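# Press rubber backing onto pin post, then bin the pin

## Task

Seat a rubber backing completely, or almost completely, on the post of the pin, wide end facing the pin, and then drop the pin into the bin. Some backings fit tightly and may halt partway if pushed only gently.

## Robot and tools

Robot: two arms, left_arm (base near y = +0.405 m) and right_arm (base near y = -0.428 m). Each ends in a five-finger hand; right_arm has a right hand, left_arm its mirror-image left hand. Cameras: cam_high (fixed, overhead), cam_left_wrist and cam_right_wrist, each 672x504 pixels.

Scene frame: origin on the table surface midway between the arms, +x away from the robot over the table, +y toward left_arm, +z up. Positions are in metres. Each hand has a hand point about 0.05 m in front of the palm: its +z runs along the straight fingers, +y out of the palm, and +x across the palm away from the thumb on the right hand (toward the thumb on the left hand). Fingertips extend roughly 0.06 to 0.07 m beyond the point and sit about 0.06 m behind it along -y. A wrist bracket on the little-finger side can collide with things, and with the fingers level the wrist may hang lower than the hand.

Row layout (both tools): a single flat list of 28 numbers, each in [-1, 1], covering both arms even when only one moves. Order: left_arm dx, dy, dz, rx, ry, rz; left hand little, ring, middle, index, thumb_bend, thumb_turn, force_limit, speed; then the same fourteen for the right arm and hand. The six pose numbers are an offset, not a pose: measured from that arm's Hand target at the start of the call or action, along the Hand target's own axes. 1.0 equals 0.6 m of travel or 180 degrees of turn; rx, ry, rz form one rotation vector. All six zero means stay at (or return to) the current Hand target. Offsets do not accumulate within one action but do across calls. The controller never lets the commanded orientation lead the measured one by more than 32 degrees per step.

Hand numbers are absolute targets. Fingers and thumb_bend: +1 straight, -1 curled. thumb_turn: +1 beside the palm, -1 across in front of it (needed for a grasp; object 0.035 to 0.065 m thick, handles down to about 0.025 m). force_limit maps -1..+1 to roughly 0..10 N at the fingertip (0..15 N for both thumb motors). speed maps -1 (almost stopped) to +0.48 (full) and stays full above that; use about -0.94 or lower for a gentle close. To keep a hand as it is, resend its last commanded eight numbers; if none has been sent yet this scene, send its hand_measured six plus hand_force_limit and hand_speed.

execute_actions(actions, cameras): actions is a list of actions, each a list of up to 15 rows; each row lasts 1/30 s and a short action repeats its final row. Empty actions returns the state with all camera images.

move(target, speed, blend, stop_force, zero, blocking, cameras): target is one 28-number row, or a list of up to 15 rows, all offsets counted from the same starting Hand targets. speed is path speed in m/s (0.002 to 3.6, default 0.25; turning limited to double that in rad/s), one value or one per target. blend is a corner radius in m for lists (0 means stop at each). stop_force (3 to 120 N, shared by both arms) ends an arm's path when its wrist sensor feels that much push against the motion; zero (default true) re-zeros that sensor before moving; blocking=false returns early but cannot combine with stop_force. Total move time is capped at 10 s. Omit stop_force when backing away from a contact, and do not rely on it while the hand is rotating.

wait(seconds 0 to 10) lets time pass; stop() brakes a running move; zoom_image(camera, region [x0, y0, x1, y1] in pixels, at most 504 per side) magnifies the newest image of that camera; show_instructions() shows the reference pages; zero_wrist_force(arm) re-zeros one sensor; finished_scene(scene 1 or 2) ends that scene permanently (scene 1 is practice and may be skipped).

Results: end_effector_position, end_effector_quat_wxyz and velocities in the scene frame; Hand target (the base for the next offsets; the hand often rests a little short of it); joint positions and torques; wrist force and torque along the hand point's axes, plus the peak since last shown; hand_measured, hand_stopped_by (moving, target, force, stalled, fault) and hand_load_n (positive means the finger is pushed open; a dropped grip shows as near 0). A move adds a move: line with its ending (done, off_target, moving, held, fault) and limits (paced means a clipped pose, held means steps withheld). MOTOR HOT warns of overheating; at 85 °C an arm locks for 30 to 60 s.

Avoid: contact torque past the joint limits (141 N m for the three big joints, 26.3 N m for wrist joints) or about 150 N of outside force, each of which freezes the arm for 10 s; targets even slightly beyond a firm contact, since the arms are stiff; fast impacts; arms or hands touching each other; paths sweeping near an arm's own base; overloading fingers; letting go of moving parts; and anything leaving the table. Pressing the backing may need extra force because tight ones stick partway, so press in slow, controlled steps and check by camera.

Each tool is called after ">>>" as name(argument=value, ...), one argument or row to a line, values as JSON.

Reference images:

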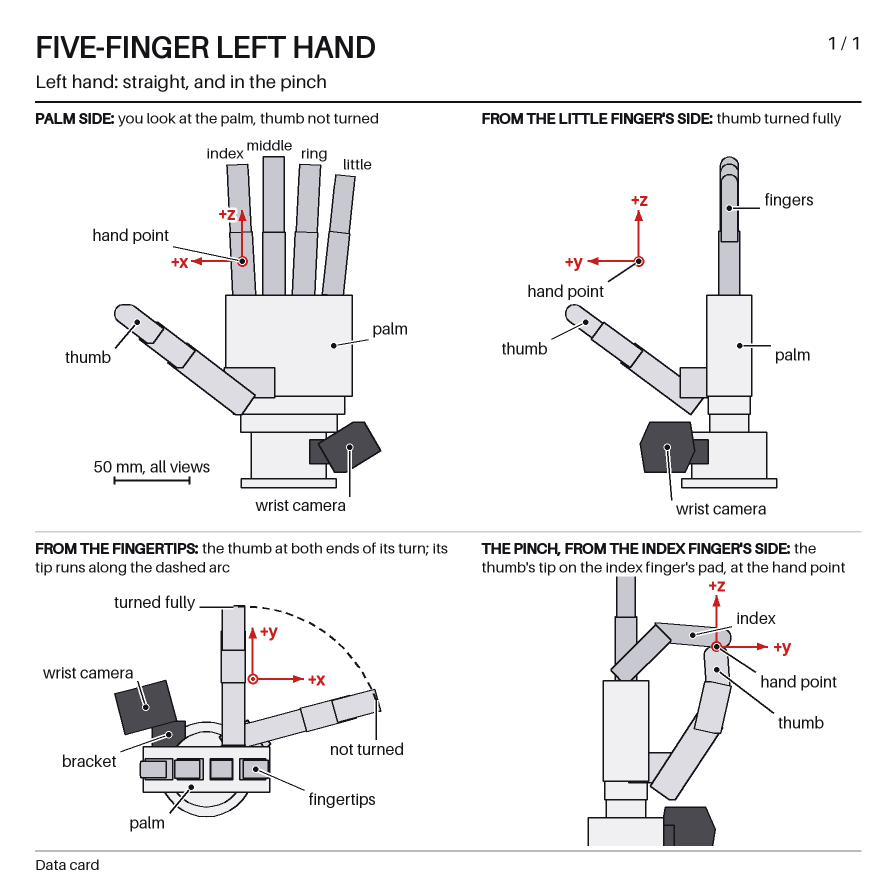

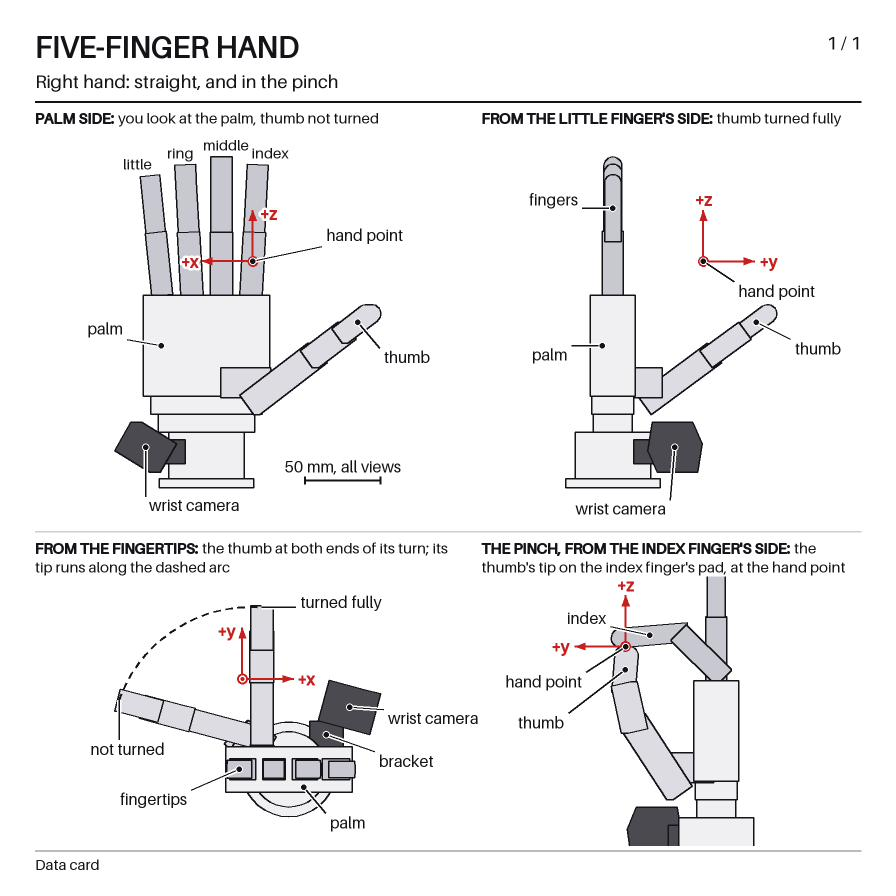

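## Session

>>> execute_actions(
  actions=[],
)

Scene clock: 0.00 s.
left_arm: end_effector_position=(+0.5102, +0.7504, +0.1266) hand_measured=(+1.000, +1.000, +1.000, +1.000, +1.000, +1.000) hand_load_n=(+0.0, +0.0, +0.0, +0.0, +0.0, +0.0) hand_stopped_by=(target, target, target, target, target, target) hand_force_limit=0.00 hand_speed=-0.80 end_effector_quat_wxyz=(-0.291, +0.758, +0.552, -0.191) | right_arm: end_effector_position=(+0.5153, -0.3236, +0.2387) hand_measured=(+1.000, +1.000, +1.000, +1.000, +1.000, +1.000) hand_load_n=(+0.0, +0.0, +0.0, +0.0, +0.0, +0.0) hand_stopped_by=(target, target, target, target, target, target) hand_force_limit=0.00 hand_speed=-0.80 end_effector_quat_wxyz=(+0.126, -0.639, +0.755, +0.070)
Joint positions: left_arm=[3.753 -2.475 -0.956 1.435 -2.158 0.837] | right_arm=[-0.239 -0.769 0.72 1.579 1.286 -3.191]
Joint velocities: within noise
Joint torques (N m): no reading
Wrist force (N): no reading
Wrist torque (N m): no reading
Wrist force, peak (N): no reading
Hand target: left_arm +0.5102, +0.7504, +0.1266; -0.291, +0.758, +0.552, -0.191 | right_arm +0.5153, -0.3236, +0.2387; +0.126, -0.639, +0.755, +0.070

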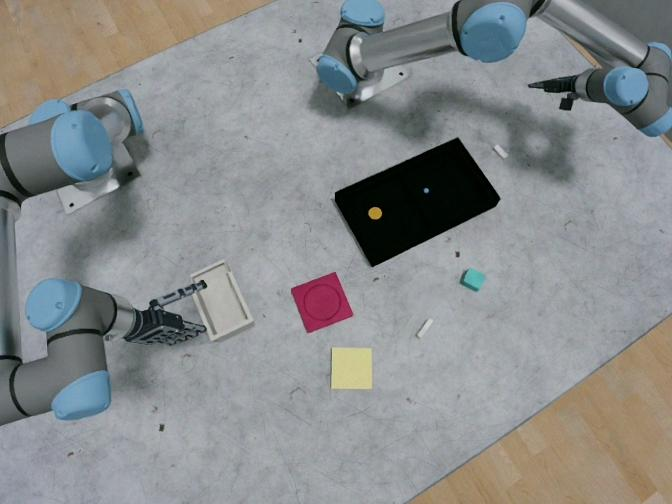

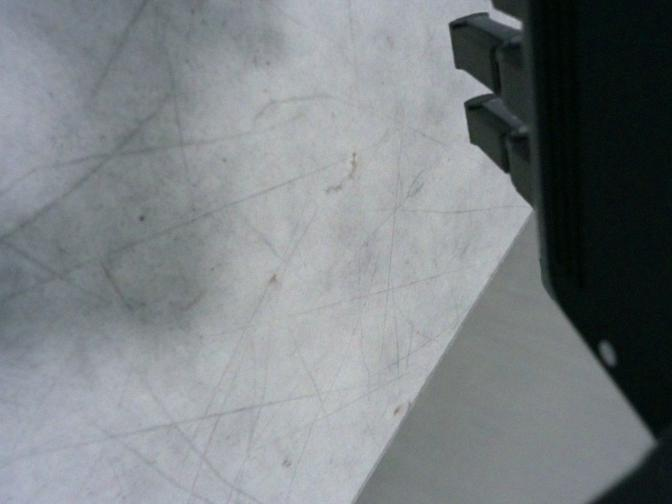

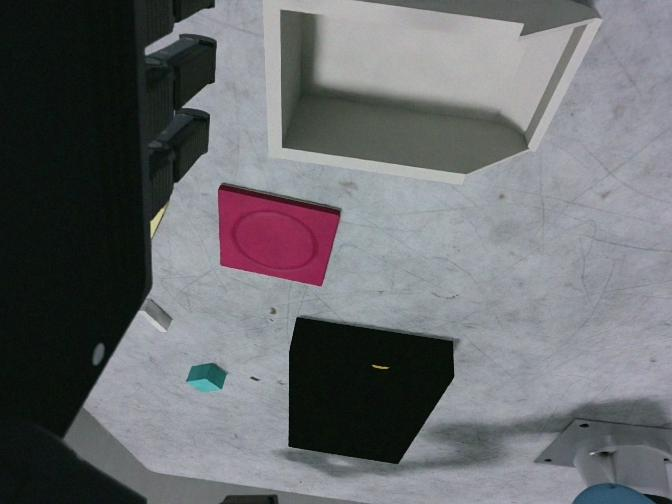

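>>> zoom_image(
  camera="cam_high",
  region=[320, 130, 520, 280],
)

>>> zoom_image(
  camera="cam_high",
  region=[180, 250, 380, 400],
)

>>> zoom_image(
  camera="cam_high",
  region=[400, 220, 520, 350],
)

>>> zoom_image(
  camera="cam_right_wrist",
  region=[280, 300, 480, 480],
)

Scaled by 2.520 from the camera's 672x504 image, which has a finer 960x720 frame.

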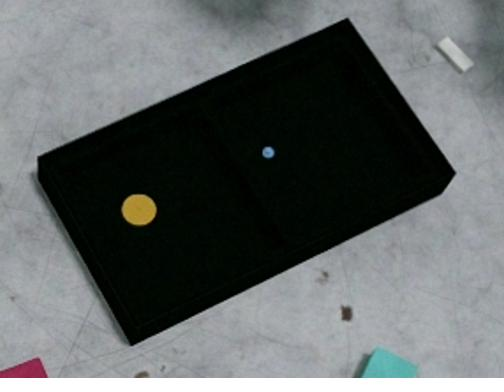

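Scaled by 2.520 from the camera's 672x504 image, which has a finer 960x720 frame.

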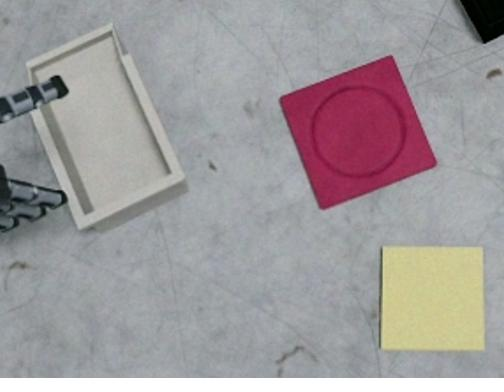

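Scaled by 3.877 from the camera's 672x504 image, which has a finer 960x720 frame.

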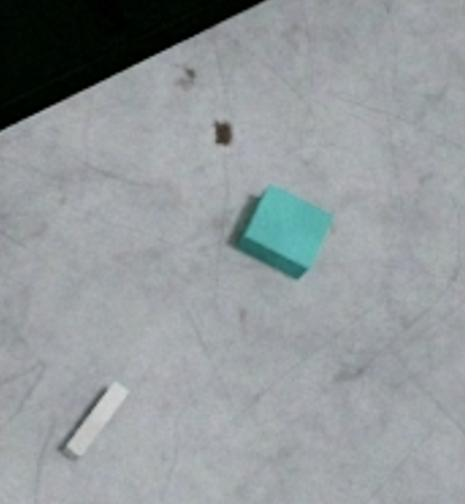

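Scaled by 2.520 from the camera's 672x504 image, which has a finer 960x720 frame.

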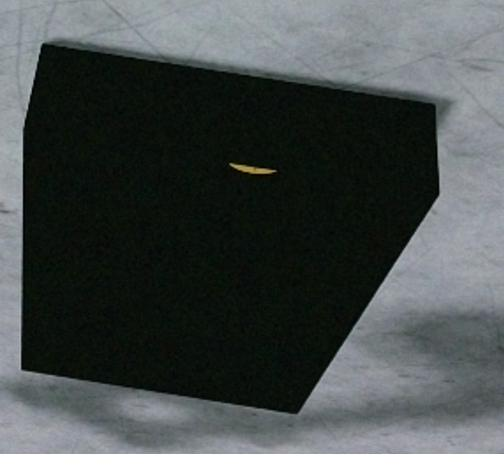

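>>> move(
  target=[0,0,0,0,0,0,1,1,1,1,1,1,0,-0.8,-0.3997,0.1933,0.1775,0,0,0,1,1,1,1,1,1,0,-0.8],
  speed=0.2,
  cameras=["all"],
)

Scene clock: 9.83 s.
left_arm: end_effector_position=(+0.5102, +0.7504, +0.1266) hand_measured=(+1.000, +1.000, +1.000, +1.000, +1.000, +1.000) hand_load_n=(+0.0, +0.0, +0.0, +0.0, +0.0, +0.0) hand_stopped_by=(target, target, target, target, target, target) hand_force_limit=0.00 hand_speed=-0.80 end_effector_quat_wxyz=(-0.291, +0.758, +0.552, -0.191) | right_arm: end_effector_position=(+0.4482, -0.0480, +0.1970) hand_measured=(+1.000, +1.000, +1.000, +1.000, +1.000, +1.000) hand_load_n=(+0.0, +0.0, +0.0, -0.5, +0.0, +0.0) hand_stopped_by=(target, target, target, target, target, target) hand_force_limit=0.00 hand_speed=-0.80 end_effector_quat_wxyz=(+0.126, -0.639, +0.755, +0.070)
Joint positions: left_arm=[3.753 -2.475 -0.956 1.435 -2.158 0.837] | right_arm=[0.229 -0.781 0.816 1.369 1.335 -2.71]
Joint torques (N m): left_arm=[-0.22 51.1 17.02 -2.37 -1.01 0.13] | right_arm=[9.6 -37.94 -25.41 4.22 1.36 1.18]
Wrist force (N): left_arm=[-0.1 -0.1 -0.1] | right_arm=[0.2 -0.1 -0.1]
Wrist torque (N m): left_arm=[-0.01 0.00 0.00] | right_arm=[-0.02 -0.07 -0.11]
Wrist force, peak (N): left_arm=[-0.4 -0.3 0.1] | right_arm=[0.7 -0.4 -0.6]
Hand target: left_arm +0.5102, +0.7504, +0.1266; -0.291, +0.758, +0.552, -0.191 | right_arm +0.4482, -0.0478, +0.1970; +0.126, -0.639, +0.755, +0.070
Off the commanded pose: left_arm 0.000 m, 0 deg | right_arm 0.000 m, 0 deg.
move: done
camera_calibration:
cam_right_wrist: T_world_to_cam=[[-0.991478, -0.0226463, -0.12829, 0.472698], [-0.11119, 0.660249, 0.74277, -0.0645677], [0.0678826, 0.750705, -0.657141, 0.249655], [0, 0, 0, 1]] pos_world=[0.444543, -0.134082, 0.27266]

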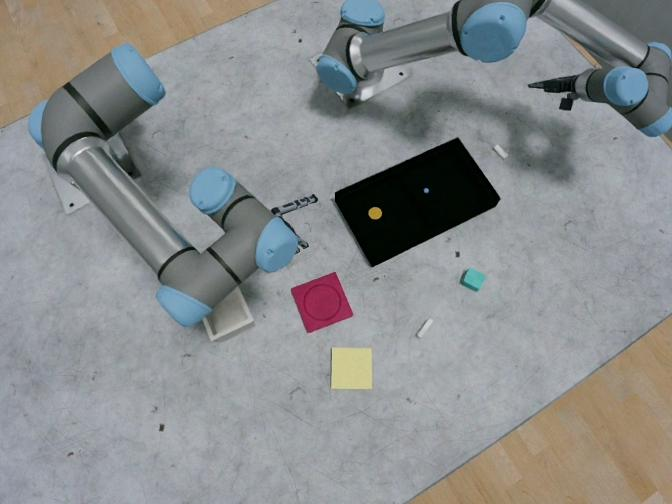

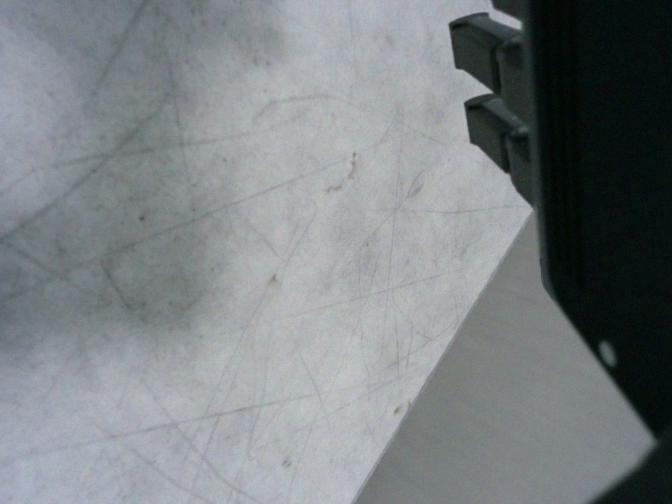

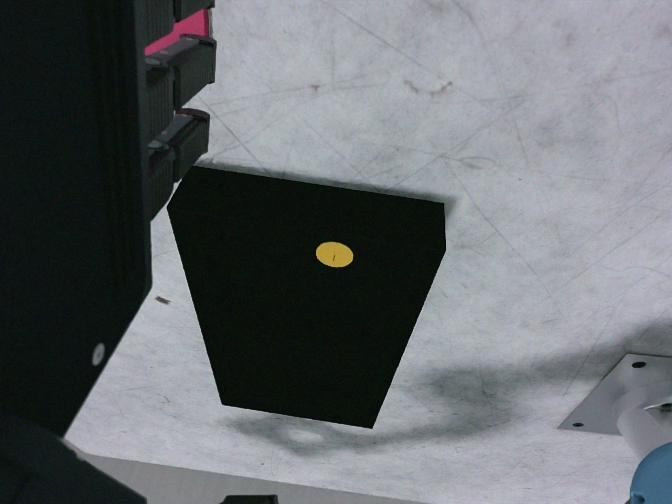

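>>> zoom_image(
  camera="cam_right_wrist",
  region=[300, 225, 370, 285],
)

>>> zoom_image(
  camera="cam_right_wrist",
  region=[160, 150, 460, 440],
)

Scaled by 7.200 from the camera's 672x504 image, which has a finer 960x720 frame.

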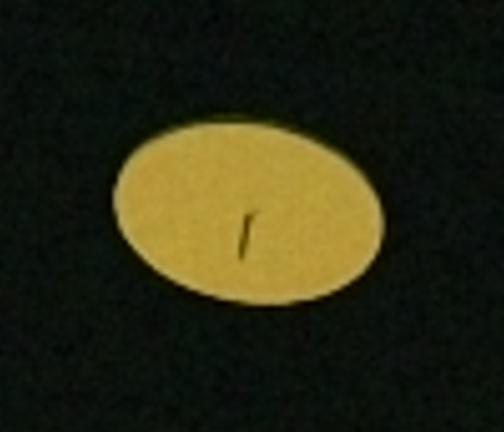

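Scaled by 1.680 from the camera's 672x504 image, which has a finer 960x720 frame.

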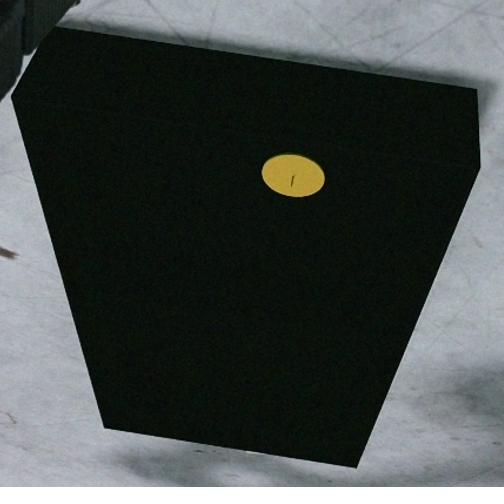

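>>> move(
  target=[0,0,0,0,0,0,1,1,1,1,1,1,0,-0.8,-0.3043,0.0387,0.1665,0,0,0,1,1,1,1,1,1,0,-0.8],
  speed=0.2,
  cameras=["all"],
)

>>> zoom_image(
  camera="cam_right_wrist",
  region=[300, 215, 370, 275],
)

>>> zoom_image(
  camera="cam_right_wrist",
  region=[160, 150, 460, 440],
)

Scene clock: 14.30 s.
left_arm: end_effector_position=(+0.5102, +0.7504, +0.1266) hand_measured=(+1.000, +1.000, +1.000, +1.000, +1.000, +1.000) hand_load_n=(+0.0, +0.0, +0.0, +0.0, +0.0, +0.0) hand_stopped_by=(target, target, target, target, target, target) hand_force_limit=0.00 hand_speed=-0.80 end_effector_quat_wxyz=(-0.291, +0.758, +0.552, -0.191) | right_arm: end_effector_position=(+0.4619, +0.1548, +0.1504) hand_measured=(+1.000, +1.000, +1.000, +1.000, +1.000, +1.000) hand_load_n=(+0.0, +0.0, +0.0, +0.0, -0.5, +0.0) hand_stopped_by=(target, target, target, target, target, target) hand_force_limit=0.00 hand_speed=-0.80 end_effector_quat_wxyz=(+0.194, -0.614, +0.761, +0.074)
Joint positions: left_arm=[3.753 -2.475 -0.956 1.435 -2.158 0.837] | right_arm=[0.497 -0.325 0.035 1.495 1.364 -2.376]
Joint torques (N m): left_arm=[0.74 50.52 16.76 -2.46 -1.21 0.03] | right_arm=[10.41 -47.9 -24.4 0.2 -2.21 1.46]
Wrist force (N): left_arm=[0.1 -0.3 0.1] | right_arm=[-0.4 0.0 0.4]
Wrist torque (N m): left_arm=[-0.05 -0.01 0.02] | right_arm=[-0.09 0.01 -0.10]
Wrist force, peak (N): left_arm=[-0.4 -0.1 0.2] | right_arm=[0.8 -0.3 -0.6]
Hand target: left_arm +0.5102, +0.7504, +0.1266; -0.291, +0.758, +0.552, -0.191 | right_arm +0.4630, +0.1559, +0.1508; +0.126, -0.639, +0.755, +0.070
Off the commanded pose: left_arm 0.000 m, 0 deg | right_arm 0.002 m, 8 deg.
elbow stopped short (right arm): the move would have taken joint 3 (elbow) straighter than the controller allows.
move: off_target (right_arm)
camera_calibration:
cam_right_wrist: T_world_to_cam=[[-0.974808, 0.047094, -0.218016, 0.47985], [-0.148872, 0.590487, 0.793197, -0.14171], [0.166091, 0.805672, -0.568601, -0.00133264], [0, 0, 0, 1]] pos_world=[0.446886, 0.0621535, 0.216261]

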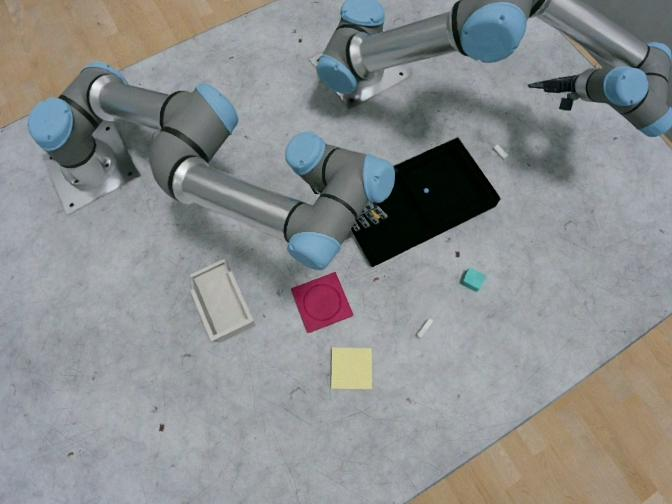

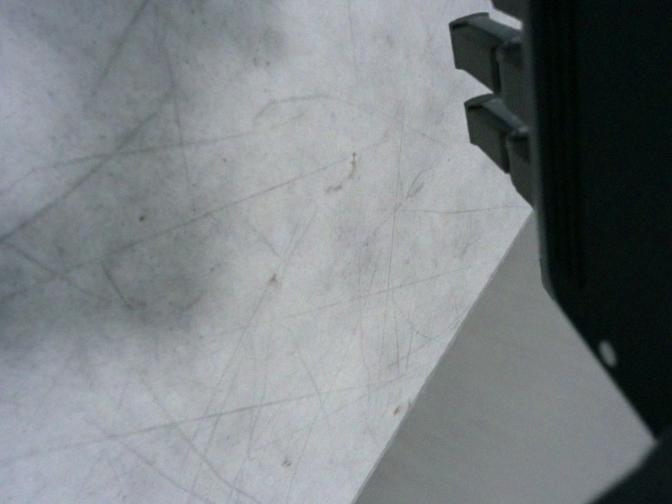

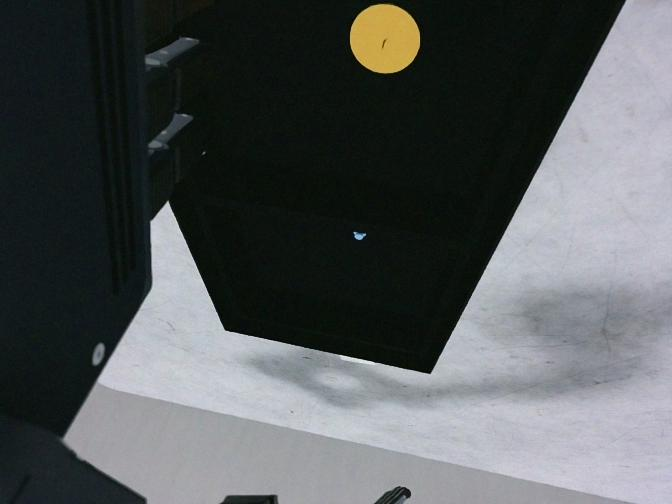

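Scaled by 7.200 from the camera's 672x504 image, which has a finer 960x720 frame.

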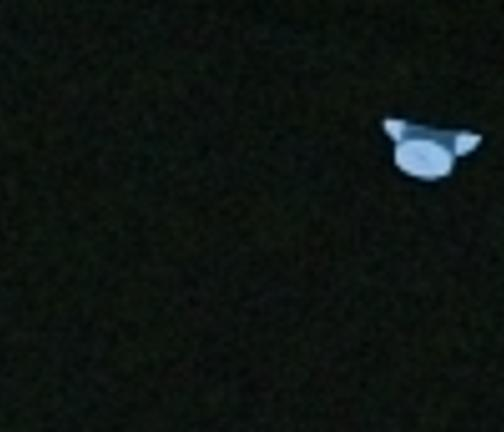

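Scaled by 1.680 from the camera's 672x504 image, which has a finer 960x720 frame.

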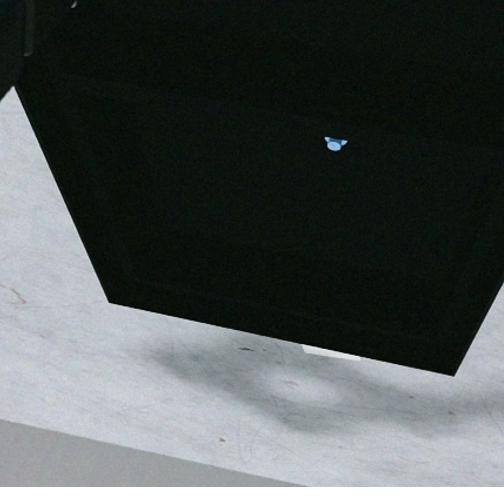

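>>> move(
  target=[0,0,0,0,0,0,1,1,1,1,1,1,0,-0.8,0.3043,-0.0387,-0.1665,0,0,0,1,1,1,1,1,1,0,-0.8],
  speed=0.2,
)

>>> move(
  target=[
    [-0.0727,-0.1118,-0.171,0,0,0,1,1,1,1,1,1,0,-0.8,0,0,0,0,0,0,1,1,1,1,1,1,0,-0.8],
    [-0.563,-0.1095,-0.1778,-0.0072,0.607,0.66,1,1,1,1,1,1,0,-0.8,0,0,0,0,0,0,1,1,1,1,1,1,0,-0.8],
  ],
  speed=0.25,
  blend=[0.03,0],
  cameras=["all"],
)

Scene clock: 30.53 s.
left_arm: end_effector_position=(+0.5102, +0.7504, +0.1266) hand_measured=(+1.000, +1.000, +1.000, +1.000, +1.000, +1.000) hand_load_n=(+0.0, +0.0, +0.0, +0.0, +0.0, +0.0) hand_stopped_by=(target, target, target, target, target, target) hand_force_limit=0.00 hand_speed=-0.80 end_effector_quat_wxyz=(-0.291, +0.758, +0.552, -0.191) | right_arm: end_effector_position=(+0.4482, -0.0478, +0.1970) hand_measured=(+1.000, +1.000, +1.000, +1.000, +1.000, +1.000) hand_load_n=(+0.0, +0.0, +0.0, +0.0, -0.5, +0.0) hand_stopped_by=(target, target, target, target, target, target) hand_force_limit=0.00 hand_speed=-0.80 end_effector_quat_wxyz=(+0.125, -0.639, +0.755, +0.070)
Joint positions: left_arm=[3.753 -2.475 -0.956 1.435 -2.158 0.837] | right_arm=[0.229 -0.781 0.815 1.369 1.336 -2.709]
Joint torques (N m): left_arm=[-0.11 50.73 16.64 -2.47 -1.05 0.12] | right_arm=[-8.68 -58.64 -9.73 0.3 -2.21 -1.37]
Wrist force (N): left_arm=[-0.2 -0.1 0.4] | right_arm=[0.0 -0.1 0.1]
Wrist torque (N m): left_arm=[-0.04 0.03 0.00] | right_arm=[-0.03 -0.04 0.03]
Wrist force, peak (N): left_arm=[-0.5 -0.1 0.2] | right_arm=[-0.6 0.4 1.0]
Hand target: left_arm +0.5102, +0.7504, +0.1266; -0.291, +0.758, +0.552, -0.191 | right_arm +0.4482, -0.0478, +0.1970; +0.126, -0.639, +0.755, +0.070
Off the commanded pose: left_arm 0.000 m, 0 deg | right_arm 0.000 m, 0 deg.
move: done

Scene clock: 37.50 s.
left_arm: end_effector_position=(+0.4205, +0.4203, +0.2395) hand_measured=(+1.000, +1.000, +1.000, +1.000, +1.000, +1.000) hand_load_n=(+0.0, +0.0, +0.0, +0.0, +0.0, +0.0) hand_stopped_by=(target, target, target, target, target, target) hand_force_limit=0.00 hand_speed=-0.80 end_effector_quat_wxyz=(-0.271, +0.653, -0.654, +0.269) | right_arm: end_effector_position=(+0.4482, -0.0478, +0.1970) hand_measured=(+1.000, +1.000, +1.000, +1.000, +1.000, +1.000) hand_load_n=(+0.0, +0.0, +0.0, +0.0, +0.0, +0.0) hand_stopped_by=(target, target, target, target, target, target) hand_force_limit=0.00 hand_speed=-0.80 end_effector_quat_wxyz=(+0.126, -0.639, +0.755, +0.070)
Joint positions: left_arm=[3.832 -1.351 -1.94 2.359 -1.081 3.711] | right_arm=[0.229 -0.781 0.815 1.369 1.336 -2.709]
Joint torques (N m): left_arm=[8.87 -3.63 7.96 -2.3 1.67 2.46] | right_arm=[-7.78 -60.73 -10.28 0.46 -2.07 -1.41]
Wrist force (N): left_arm=[0.1 0.1 -0.2] | right_arm=[0.0 -0.2 0.0]
Wrist torque (N m): left_arm=[0.03 -0.02 -0.08] | right_arm=[-0.04 -0.03 0.02]
Wrist force, peak (N): left_arm=[-0.2 -0.9 -0.6] | right_arm=[0.2 -0.4 0.2]
Hand target: left_arm +0.4205, +0.4202, +0.2395; -0.271, +0.653, -0.654, +0.269 | right_arm +0.4482, -0.0478, +0.1970; +0.126, -0.639, +0.755, +0.070
Off the commanded pose: left_arm 0.000 m, 0 deg | right_arm 0.000 m, 0 deg.
move: done
camera_calibration:
cam_left_wrist: T_world_to_cam=[[0.64349, -0.271273, 0.715774, -0.33606], [-0.549279, -0.814912, 0.184964, 0.528874], [0.533117, -0.512182, -0.673392, 0.269594], [0, 0, 0, 1]] pos_world=[0.363026, 0.477903, 0.324262]
cam_right_wrist: T_world_to_cam=[[-0.991478, -0.0226633, -0.12829, 0.472697], [-0.111196, 0.660305, 0.74272, -0.0646099], [0.0678779, 0.750655, -0.657198, 0.249591], [0, 0, 0, 1]] pos_world=[0.444543, -0.133982, 0.27266]

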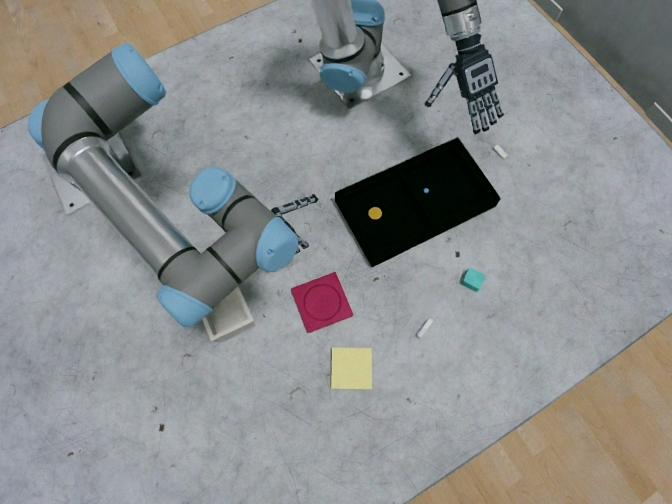

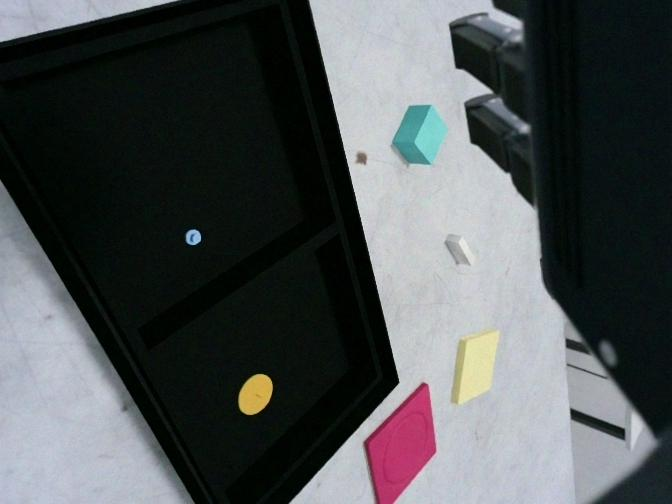

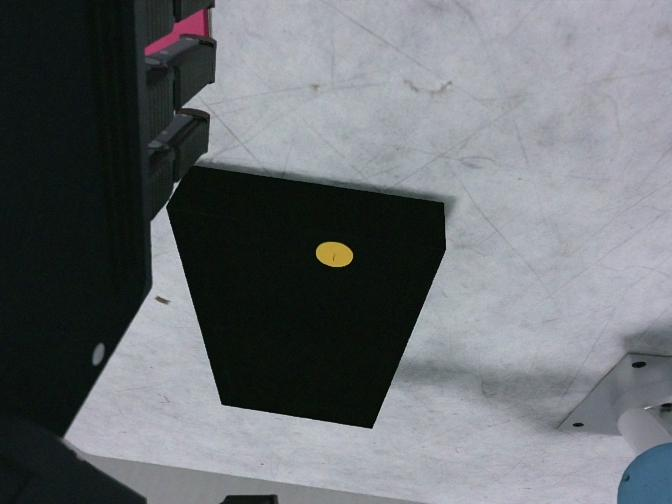

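>>> zoom_image(
  camera="cam_left_wrist",
  region=[170, 215, 220, 260],
)

>>> zoom_image(
  camera="cam_left_wrist",
  region=[220, 360, 290, 430],
)

>>> zoom_image(
  camera="cam_left_wrist",
  region=[0, 0, 420, 504],
)

Scaled by 10.080 from the camera's 672x504 image, which has a finer 960x720 frame.

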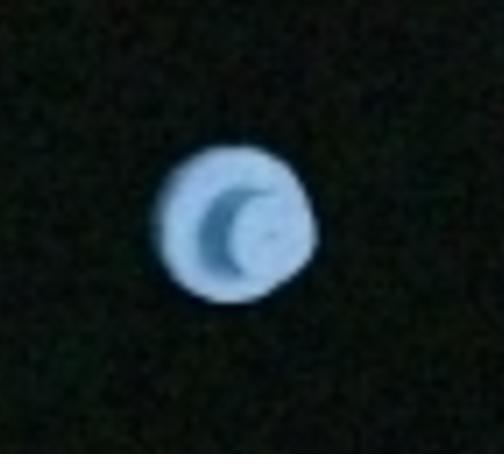

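Scaled by 7.200 from the camera's 672x504 image, which has a finer 960x720 frame.

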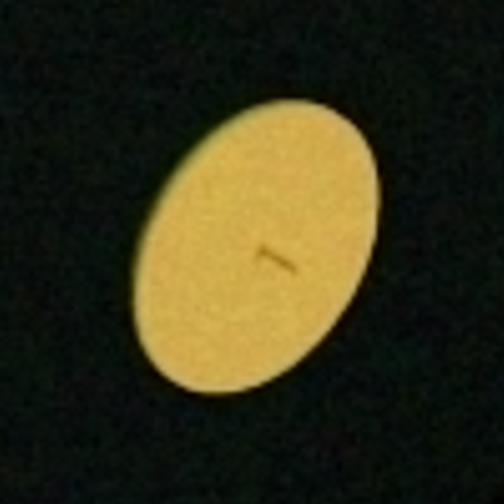

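Scaled by 1.000.

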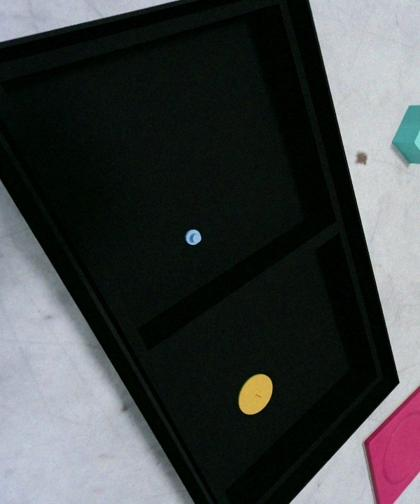

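>>> move(
  target=[
    [0,0,0,0,0,0,-1,-1,-1,1,1,-1,0,0,0,0,0,0,0,0,1,1,1,1,1,1,0,-0.8],
    [0,0,0,0,0,0,-1,-1,-1,-0.2,0.2,-0.85,0,0,0,0,0,0,0,0,1,1,1,1,1,1,0,-0.8],
  ],
  cameras=["cam_left_wrist","cam_right_wrist"],
)

Scene clock: 42.40 s.
left_arm: end_effector_position=(+0.4205, +0.4202, +0.2395) hand_measured=(-1.000, -1.000, -1.000, -0.200, +0.350, -0.850) hand_load_n=(+0.0, +0.0, -3.5, +0.0, +12.0, +5.0) hand_stopped_by=(target, target, target, target, force, target) hand_force_limit=0.00 hand_speed=0.00 end_effector_quat_wxyz=(-0.271, +0.653, -0.654, +0.269) | right_arm: end_effector_position=(+0.4482, -0.0478, +0.1970) hand_measured=(+1.000, +1.000, +1.000, +1.000, +1.000, +1.000) hand_load_n=(+0.0, +0.0, +0.0, +0.0, +0.0, +0.0) hand_stopped_by=(target, target, target, target, target, target) hand_force_limit=0.00 hand_speed=-0.80 end_effector_quat_wxyz=(+0.126, -0.639, +0.755, +0.070)
Joint positions: left_arm=[3.832 -1.351 -1.94 2.359 -1.081 3.712] | right_arm=[0.229 -0.781 0.815 1.369 1.336 -2.709]
Joint torques (N m): left_arm=[7.5 -2.89 27.19 -0.84 1.36 2.55] | right_arm=[-7.24 -59.5 -10.72 0.58 -2.01 -1.03]
Wrist force (N): left_arm=[-0.2 0.1 -0.2] | right_arm=[0.0 0.0 0.1]
Wrist torque (N m): left_arm=[0.06 0.03 -0.10] | right_arm=[-0.03 -0.05 0.04]
Wrist force, peak (N): left_arm=[-0.6 0.1 -0.4] | right_arm=[0.3 -0.3 0.4]
Hand target: left_arm +0.4205, +0.4202, +0.2395; -0.271, +0.653, -0.654, +0.269 | right_arm +0.4482, -0.0478, +0.1970; +0.126, -0.639, +0.755, +0.070
Off the commanded pose: left_arm 0.000 m, 0 deg | right_arm 0.000 m, 0 deg.
move: done
camera_calibration:
cam_left_wrist: T_world_to_cam=[[0.643404, -0.271463, 0.715779, -0.335939], [-0.549599, -0.814674, 0.185058, 0.528847], [0.53289, -0.512459, -0.67336, 0.269798], [0, 0, 0, 1]] pos_world=[0.363026, 0.477903, 0.324262]
cam_right_wrist: T_world_to_cam=[[-0.991478, -0.0226633, -0.12829, 0.472697], [-0.111196, 0.660305, 0.74272, -0.0646099], [0.0678779, 0.750655, -0.657198, 0.249591], [0, 0, 0, 1]] pos_world=[0.444543, -0.133982, 0.27266]
Images, in order (width x height): cam_left_wrist 672x504, cam_right_wrist 672x504.

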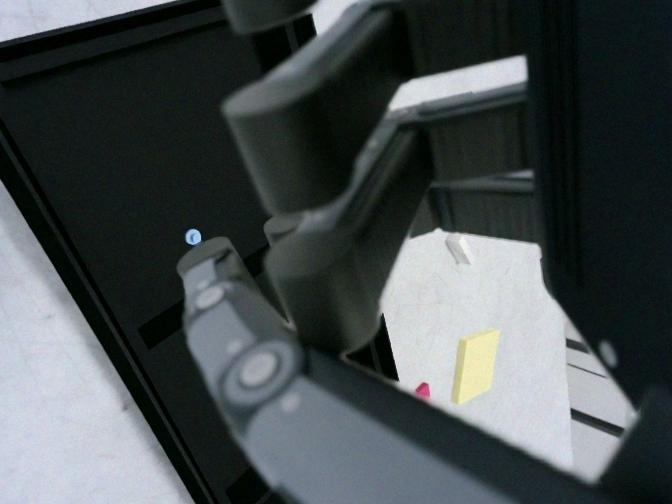

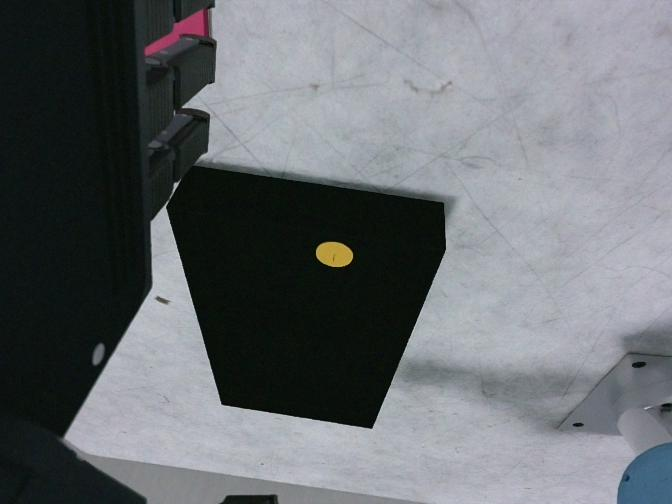

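>>> move(
  target=[
    [0,0,0,0,0,0,-1,-1,-1,-0.2,0.8,-0.85,0,0,0,0,0,0,0,0,1,1,1,1,1,1,0,-0.8],
    [0,0,0,0,0,0,1,1,1,-0.2,0.4,-0.85,0,0,0,0,0,0,0,0,1,1,1,1,1,1,0,-0.8],
  ],
  cameras=["cam_left_wrist"],
)

Scene clock: 45.53 s.
left_arm: end_effector_position=(+0.4205, +0.4202, +0.2395) hand_measured=(+1.000, +1.000, +1.000, -0.200, +0.400, -0.850) hand_load_n=(+0.0, +0.0, +0.0, +0.0, +0.0, +0.0) hand_stopped_by=(target, target, target, target, target, target) hand_force_limit=0.00 hand_speed=0.00 end_effector_quat_wxyz=(-0.271, +0.653, -0.654, +0.269) | right_arm: end_effector_position=(+0.4482, -0.0478, +0.1970) hand_measured=(+1.000, +1.000, +1.000, +1.000, +1.000, +1.000) hand_load_n=(+0.0, +0.0, +0.0, +0.0, -0.5, +0.0) hand_stopped_by=(target, target, target, target, target, target) hand_force_limit=0.00 hand_speed=-0.80 end_effector_quat_wxyz=(+0.126, -0.639, +0.755, +0.070)
Joint positions: left_arm=[3.832 -1.351 -1.94 2.359 -1.081 3.712] | right_arm=[0.229 -0.781 0.815 1.369 1.336 -2.709]
Joint torques (N m): left_arm=[5.75 -3.59 26.78 0.23 1.02 2.29] | right_arm=[-7.04 -59.65 -10.54 0.46 -2.01 -1.26]
Wrist force (N): left_arm=[-0.3 0.1 -0.1] | right_arm=[-0.2 -0.1 0.0]
Wrist torque (N m): left_arm=[0.03 0.05 -0.11] | right_arm=[-0.03 -0.01 0.02]
Wrist force, peak (N): left_arm=[-0.7 -0.1 0.0] | right_arm=[0.5 -0.1 0.1]
Hand target: left_arm +0.4205, +0.4202, +0.2395; -0.271, +0.653, -0.654, +0.269 | right_arm +0.4482, -0.0478, +0.1970; +0.126, -0.639, +0.755, +0.070
Off the commanded pose: left_arm 0.000 m, 0 deg | right_arm 0.000 m, 0 deg.
move: done
camera_calibration:
cam_left_wrist: T_world_to_cam=[[0.643365, -0.271521, 0.715792, -0.335874], [-0.549646, -0.814655, 0.185007, 0.528952], [0.53289, -0.512459, -0.67336, 0.269849], [0, 0, 0, 1]] pos_world=[0.363026, 0.478003, 0.324262]
Images, in order (width x height): cam_left_wrist 672x504.

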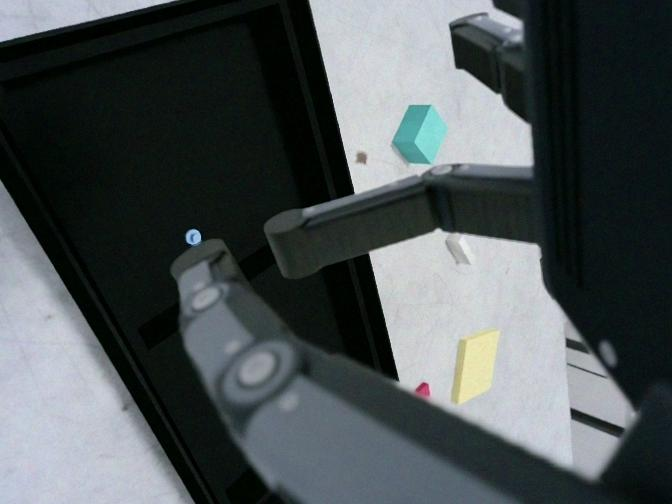

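>>> move(
  target=[0.15,0.0414,0.24,0.0667,0,0,1,1,1,-0.2,0.4,-0.61,0,0,0,0,0,0,0,0,1,1,1,1,1,1,0,-0.8],
  speed=0.15,
  cameras=["all"],
)

Scene clock: 50.27 s.
left_arm: end_effector_position=(+0.5045, +0.3308, +0.1197) hand_measured=(+1.000, +1.000, +1.000, -0.200, +0.400, -0.610) hand_load_n=(+0.0, +0.0, +0.0, +0.0, +0.0, +0.0) hand_stopped_by=(target, target, target, target, target, target) hand_force_limit=0.00 hand_speed=0.00 end_effector_quat_wxyz=(-0.338, +0.621, -0.622, +0.336) end_effector_velocity=(+0.001, +0.001, -0.001) end_effector_angular_velocity=(+0.002, -0.001, +0.003) | right_arm: end_effector_position=(+0.4482, -0.0478, +0.1970) hand_measured=(+1.000, +1.000, +1.000, +1.000, +1.000, +1.000) hand_load_n=(+0.0, +0.0, +0.0, +0.0, +0.0, +0.0) hand_stopped_by=(target, target, target, target, target, target) hand_force_limit=0.00 hand_speed=-0.80 end_effector_quat_wxyz=(+0.126, -0.639, +0.755, +0.070)
Joint positions: left_arm=[3.418 -1.522 -2.148 3.069 -1.306 3.323] | right_arm=[0.229 -0.781 0.815 1.369 1.336 -2.709]
Joint velocities: left_arm=[-0.002 -0.002 0 0.004 -0.005 -0.001] | right_arm=[within noise]
Joint torques (N m): left_arm=[-9.5 1.99 6.67 1.57 -1.37 -2.4] | right_arm=[-7.22 -59.64 -11.01 0.54 -2.2 -1.13]
Wrist force (N): left_arm=[-0.1 -0.8 -0.1] | right_arm=[0.1 -0.1 -0.1]
Wrist torque (N m): left_arm=[-0.10 -0.01 0.05] | right_arm=[-0.02 -0.05 0.03]
Wrist force, peak (N): left_arm=[-0.6 -0.4 -0.8] | right_arm=[0.4 -0.2 0.0]
Hand target: left_arm +0.5045, +0.3307, +0.1196; -0.338, +0.621, -0.622, +0.336 | right_arm +0.4482, -0.0478, +0.1970; +0.126, -0.639, +0.755, +0.070
Off the commanded pose: left_arm 0.000 m, 0 deg | right_arm 0.000 m, 0 deg.
move: done
camera_calibration:
cam_left_wrist: T_world_to_cam=[[0.480254, -0.272049, 0.833874, -0.260132], [-0.576756, -0.814202, 0.0665397, 0.552021], [0.66084, -0.512897, -0.547929, 0.0191361], [0, 0, 0, 1]] pos_world=[0.430665, 0.388503, 0.190672]
cam_right_wrist: T_world_to_cam=[[-0.991478, -0.0226633, -0.12829, 0.472697], [-0.111196, 0.660305, 0.74272, -0.0646099], [0.0678779, 0.750655, -0.657198, 0.249591], [0, 0, 0, 1]] pos_world=[0.444543, -0.133982, 0.27266]

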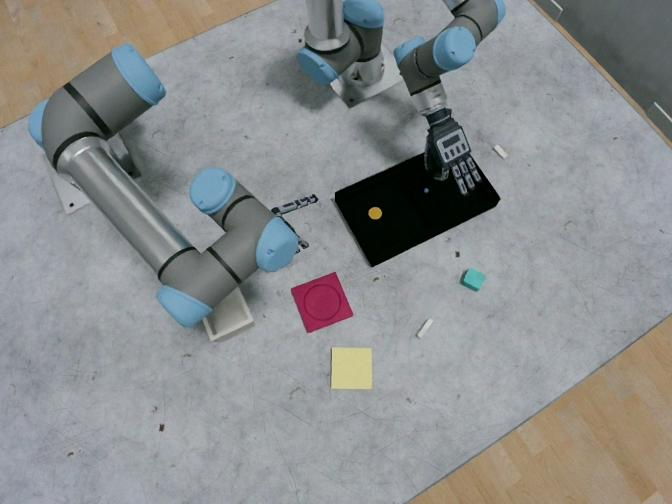

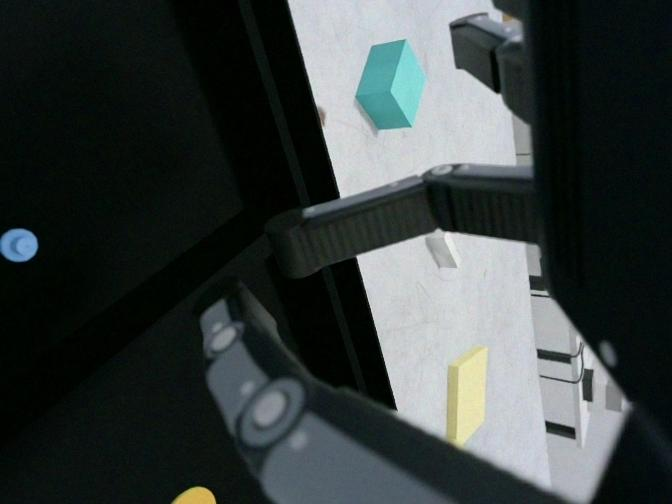

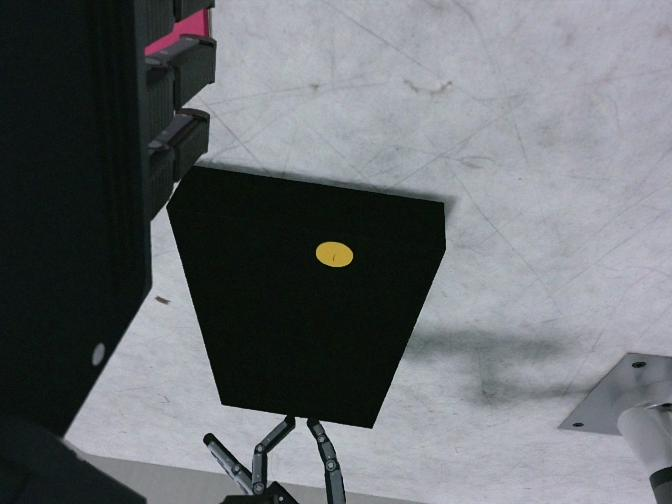

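>>> move(
  target=[0,0.1117,0.0727,0,0,0,1,1,1,-0.2,0.4,-0.61,0,0,0,0,0,0,0,0,1,1,1,1,1,1,0,-0.8],
  speed=0.1,
  cameras=["cam_left_wrist","cam_right_wrist"],
)

>>> zoom_image(
  camera="cam_left_wrist",
  region=[130, 180, 330, 330],
)

>>> zoom_image(
  camera="cam_right_wrist",
  region=[180, 350, 400, 504],
)

Scene clock: 53.07 s.
left_arm: end_effector_position=(+0.5044, +0.3310, +0.0397) hand_measured=(+1.000, +1.000, +1.000, -0.200, +0.400, -0.610) hand_load_n=(+0.0, +0.0, +0.0, +0.0, +0.0, +0.0) hand_stopped_by=(target, target, target, target, target, target) hand_force_limit=0.00 hand_speed=0.00 end_effector_quat_wxyz=(-0.338, +0.621, -0.622, +0.335) | right_arm: end_effector_position=(+0.4482, -0.0478, +0.1970) hand_measured=(+1.000, +1.000, +1.000, +1.000, +1.000, +1.000) hand_load_n=(-0.5, +0.0, +0.0, +0.0, +0.0, +0.0) hand_stopped_by=(target, target, target, target, target, target) hand_force_limit=0.00 hand_speed=-0.80 end_effector_quat_wxyz=(+0.126, -0.639, +0.755, +0.070)
Joint positions: left_arm=[3.419 -1.664 -2.26 3.322 -1.306 3.324] | right_arm=[0.229 -0.781 0.815 1.369 1.336 -2.709]
Joint torques (N m): left_arm=[-9.45 4.71 3.23 1.36 -1.24 -2.28] | right_arm=[-6.37 -60.58 -10.31 0.63 -2.09 -1.02]
Wrist force (N): left_arm=[-0.2 -0.6 -0.3] | right_arm=[-0.2 -0.1 -0.1]
Wrist torque (N m): left_arm=[-0.05 0.00 0.05] | right_arm=[-0.03 -0.01 0.02]
Wrist force, peak (N): left_arm=[-0.2 -1.4 -0.7] | right_arm=[0.0 -0.2 0.4]
Hand target: left_arm +0.5045, +0.3310, +0.0396; -0.338, +0.621, -0.622, +0.336 | right_arm +0.4482, -0.0478, +0.1970; +0.126, -0.639, +0.755, +0.070
Off the commanded pose: left_arm 0.000 m, 0 deg | right_arm 0.000 m, 0 deg.
move: done
camera_calibration:
cam_left_wrist: T_world_to_cam=[[0.480219, -0.272068, 0.833888, -0.19332], [-0.576681, -0.814264, 0.0664336, 0.557592], [0.66093, -0.51279, -0.547921, -0.0246258], [0, 0, 0, 1]] pos_world=[0.430665, 0.388803, 0.110672]
cam_right_wrist: T_world_to_cam=[[-0.991478, -0.0226633, -0.12829, 0.472697], [-0.111196, 0.660305, 0.74272, -0.0646099], [0.0678779, 0.750655, -0.657198, 0.249591], [0, 0, 0, 1]] pos_world=[0.444543, -0.133982, 0.27266]
Images, in order (width x height): cam_left_wrist 672x504, cam_right_wrist 672x504.

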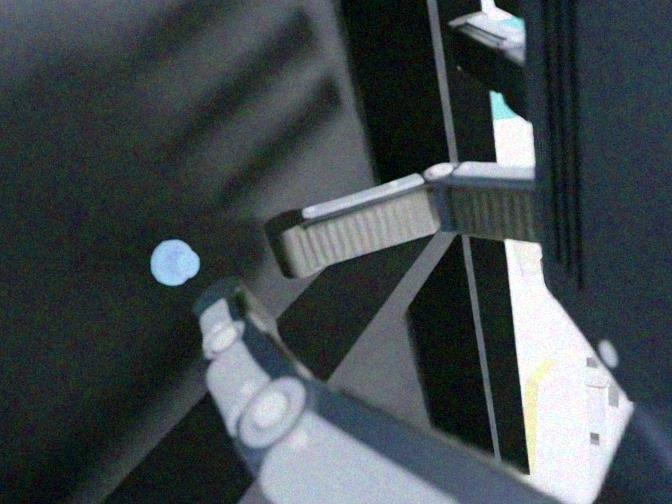

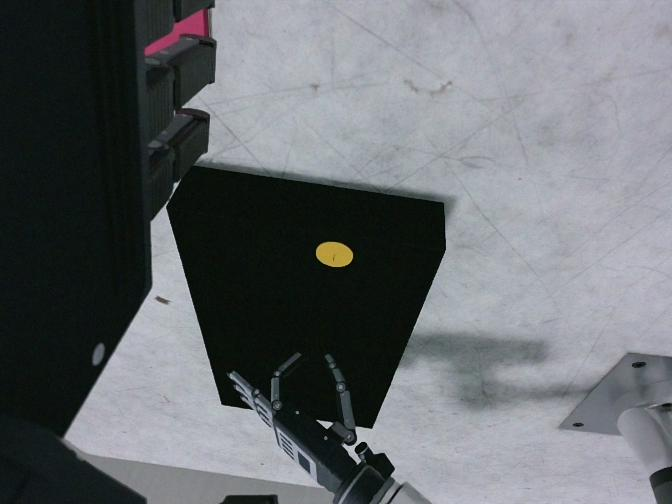

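Scaled by 2.520 from the camera's 672x504 image, which has a finer 960x720 frame.

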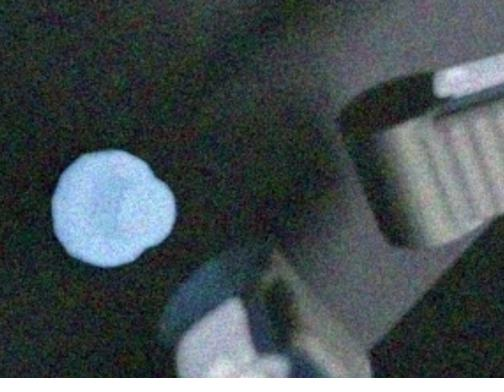

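Scaled by 2.291 from the camera's 672x504 image, which has a finer 960x720 frame.

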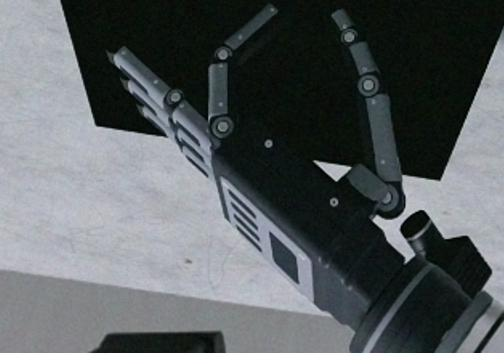

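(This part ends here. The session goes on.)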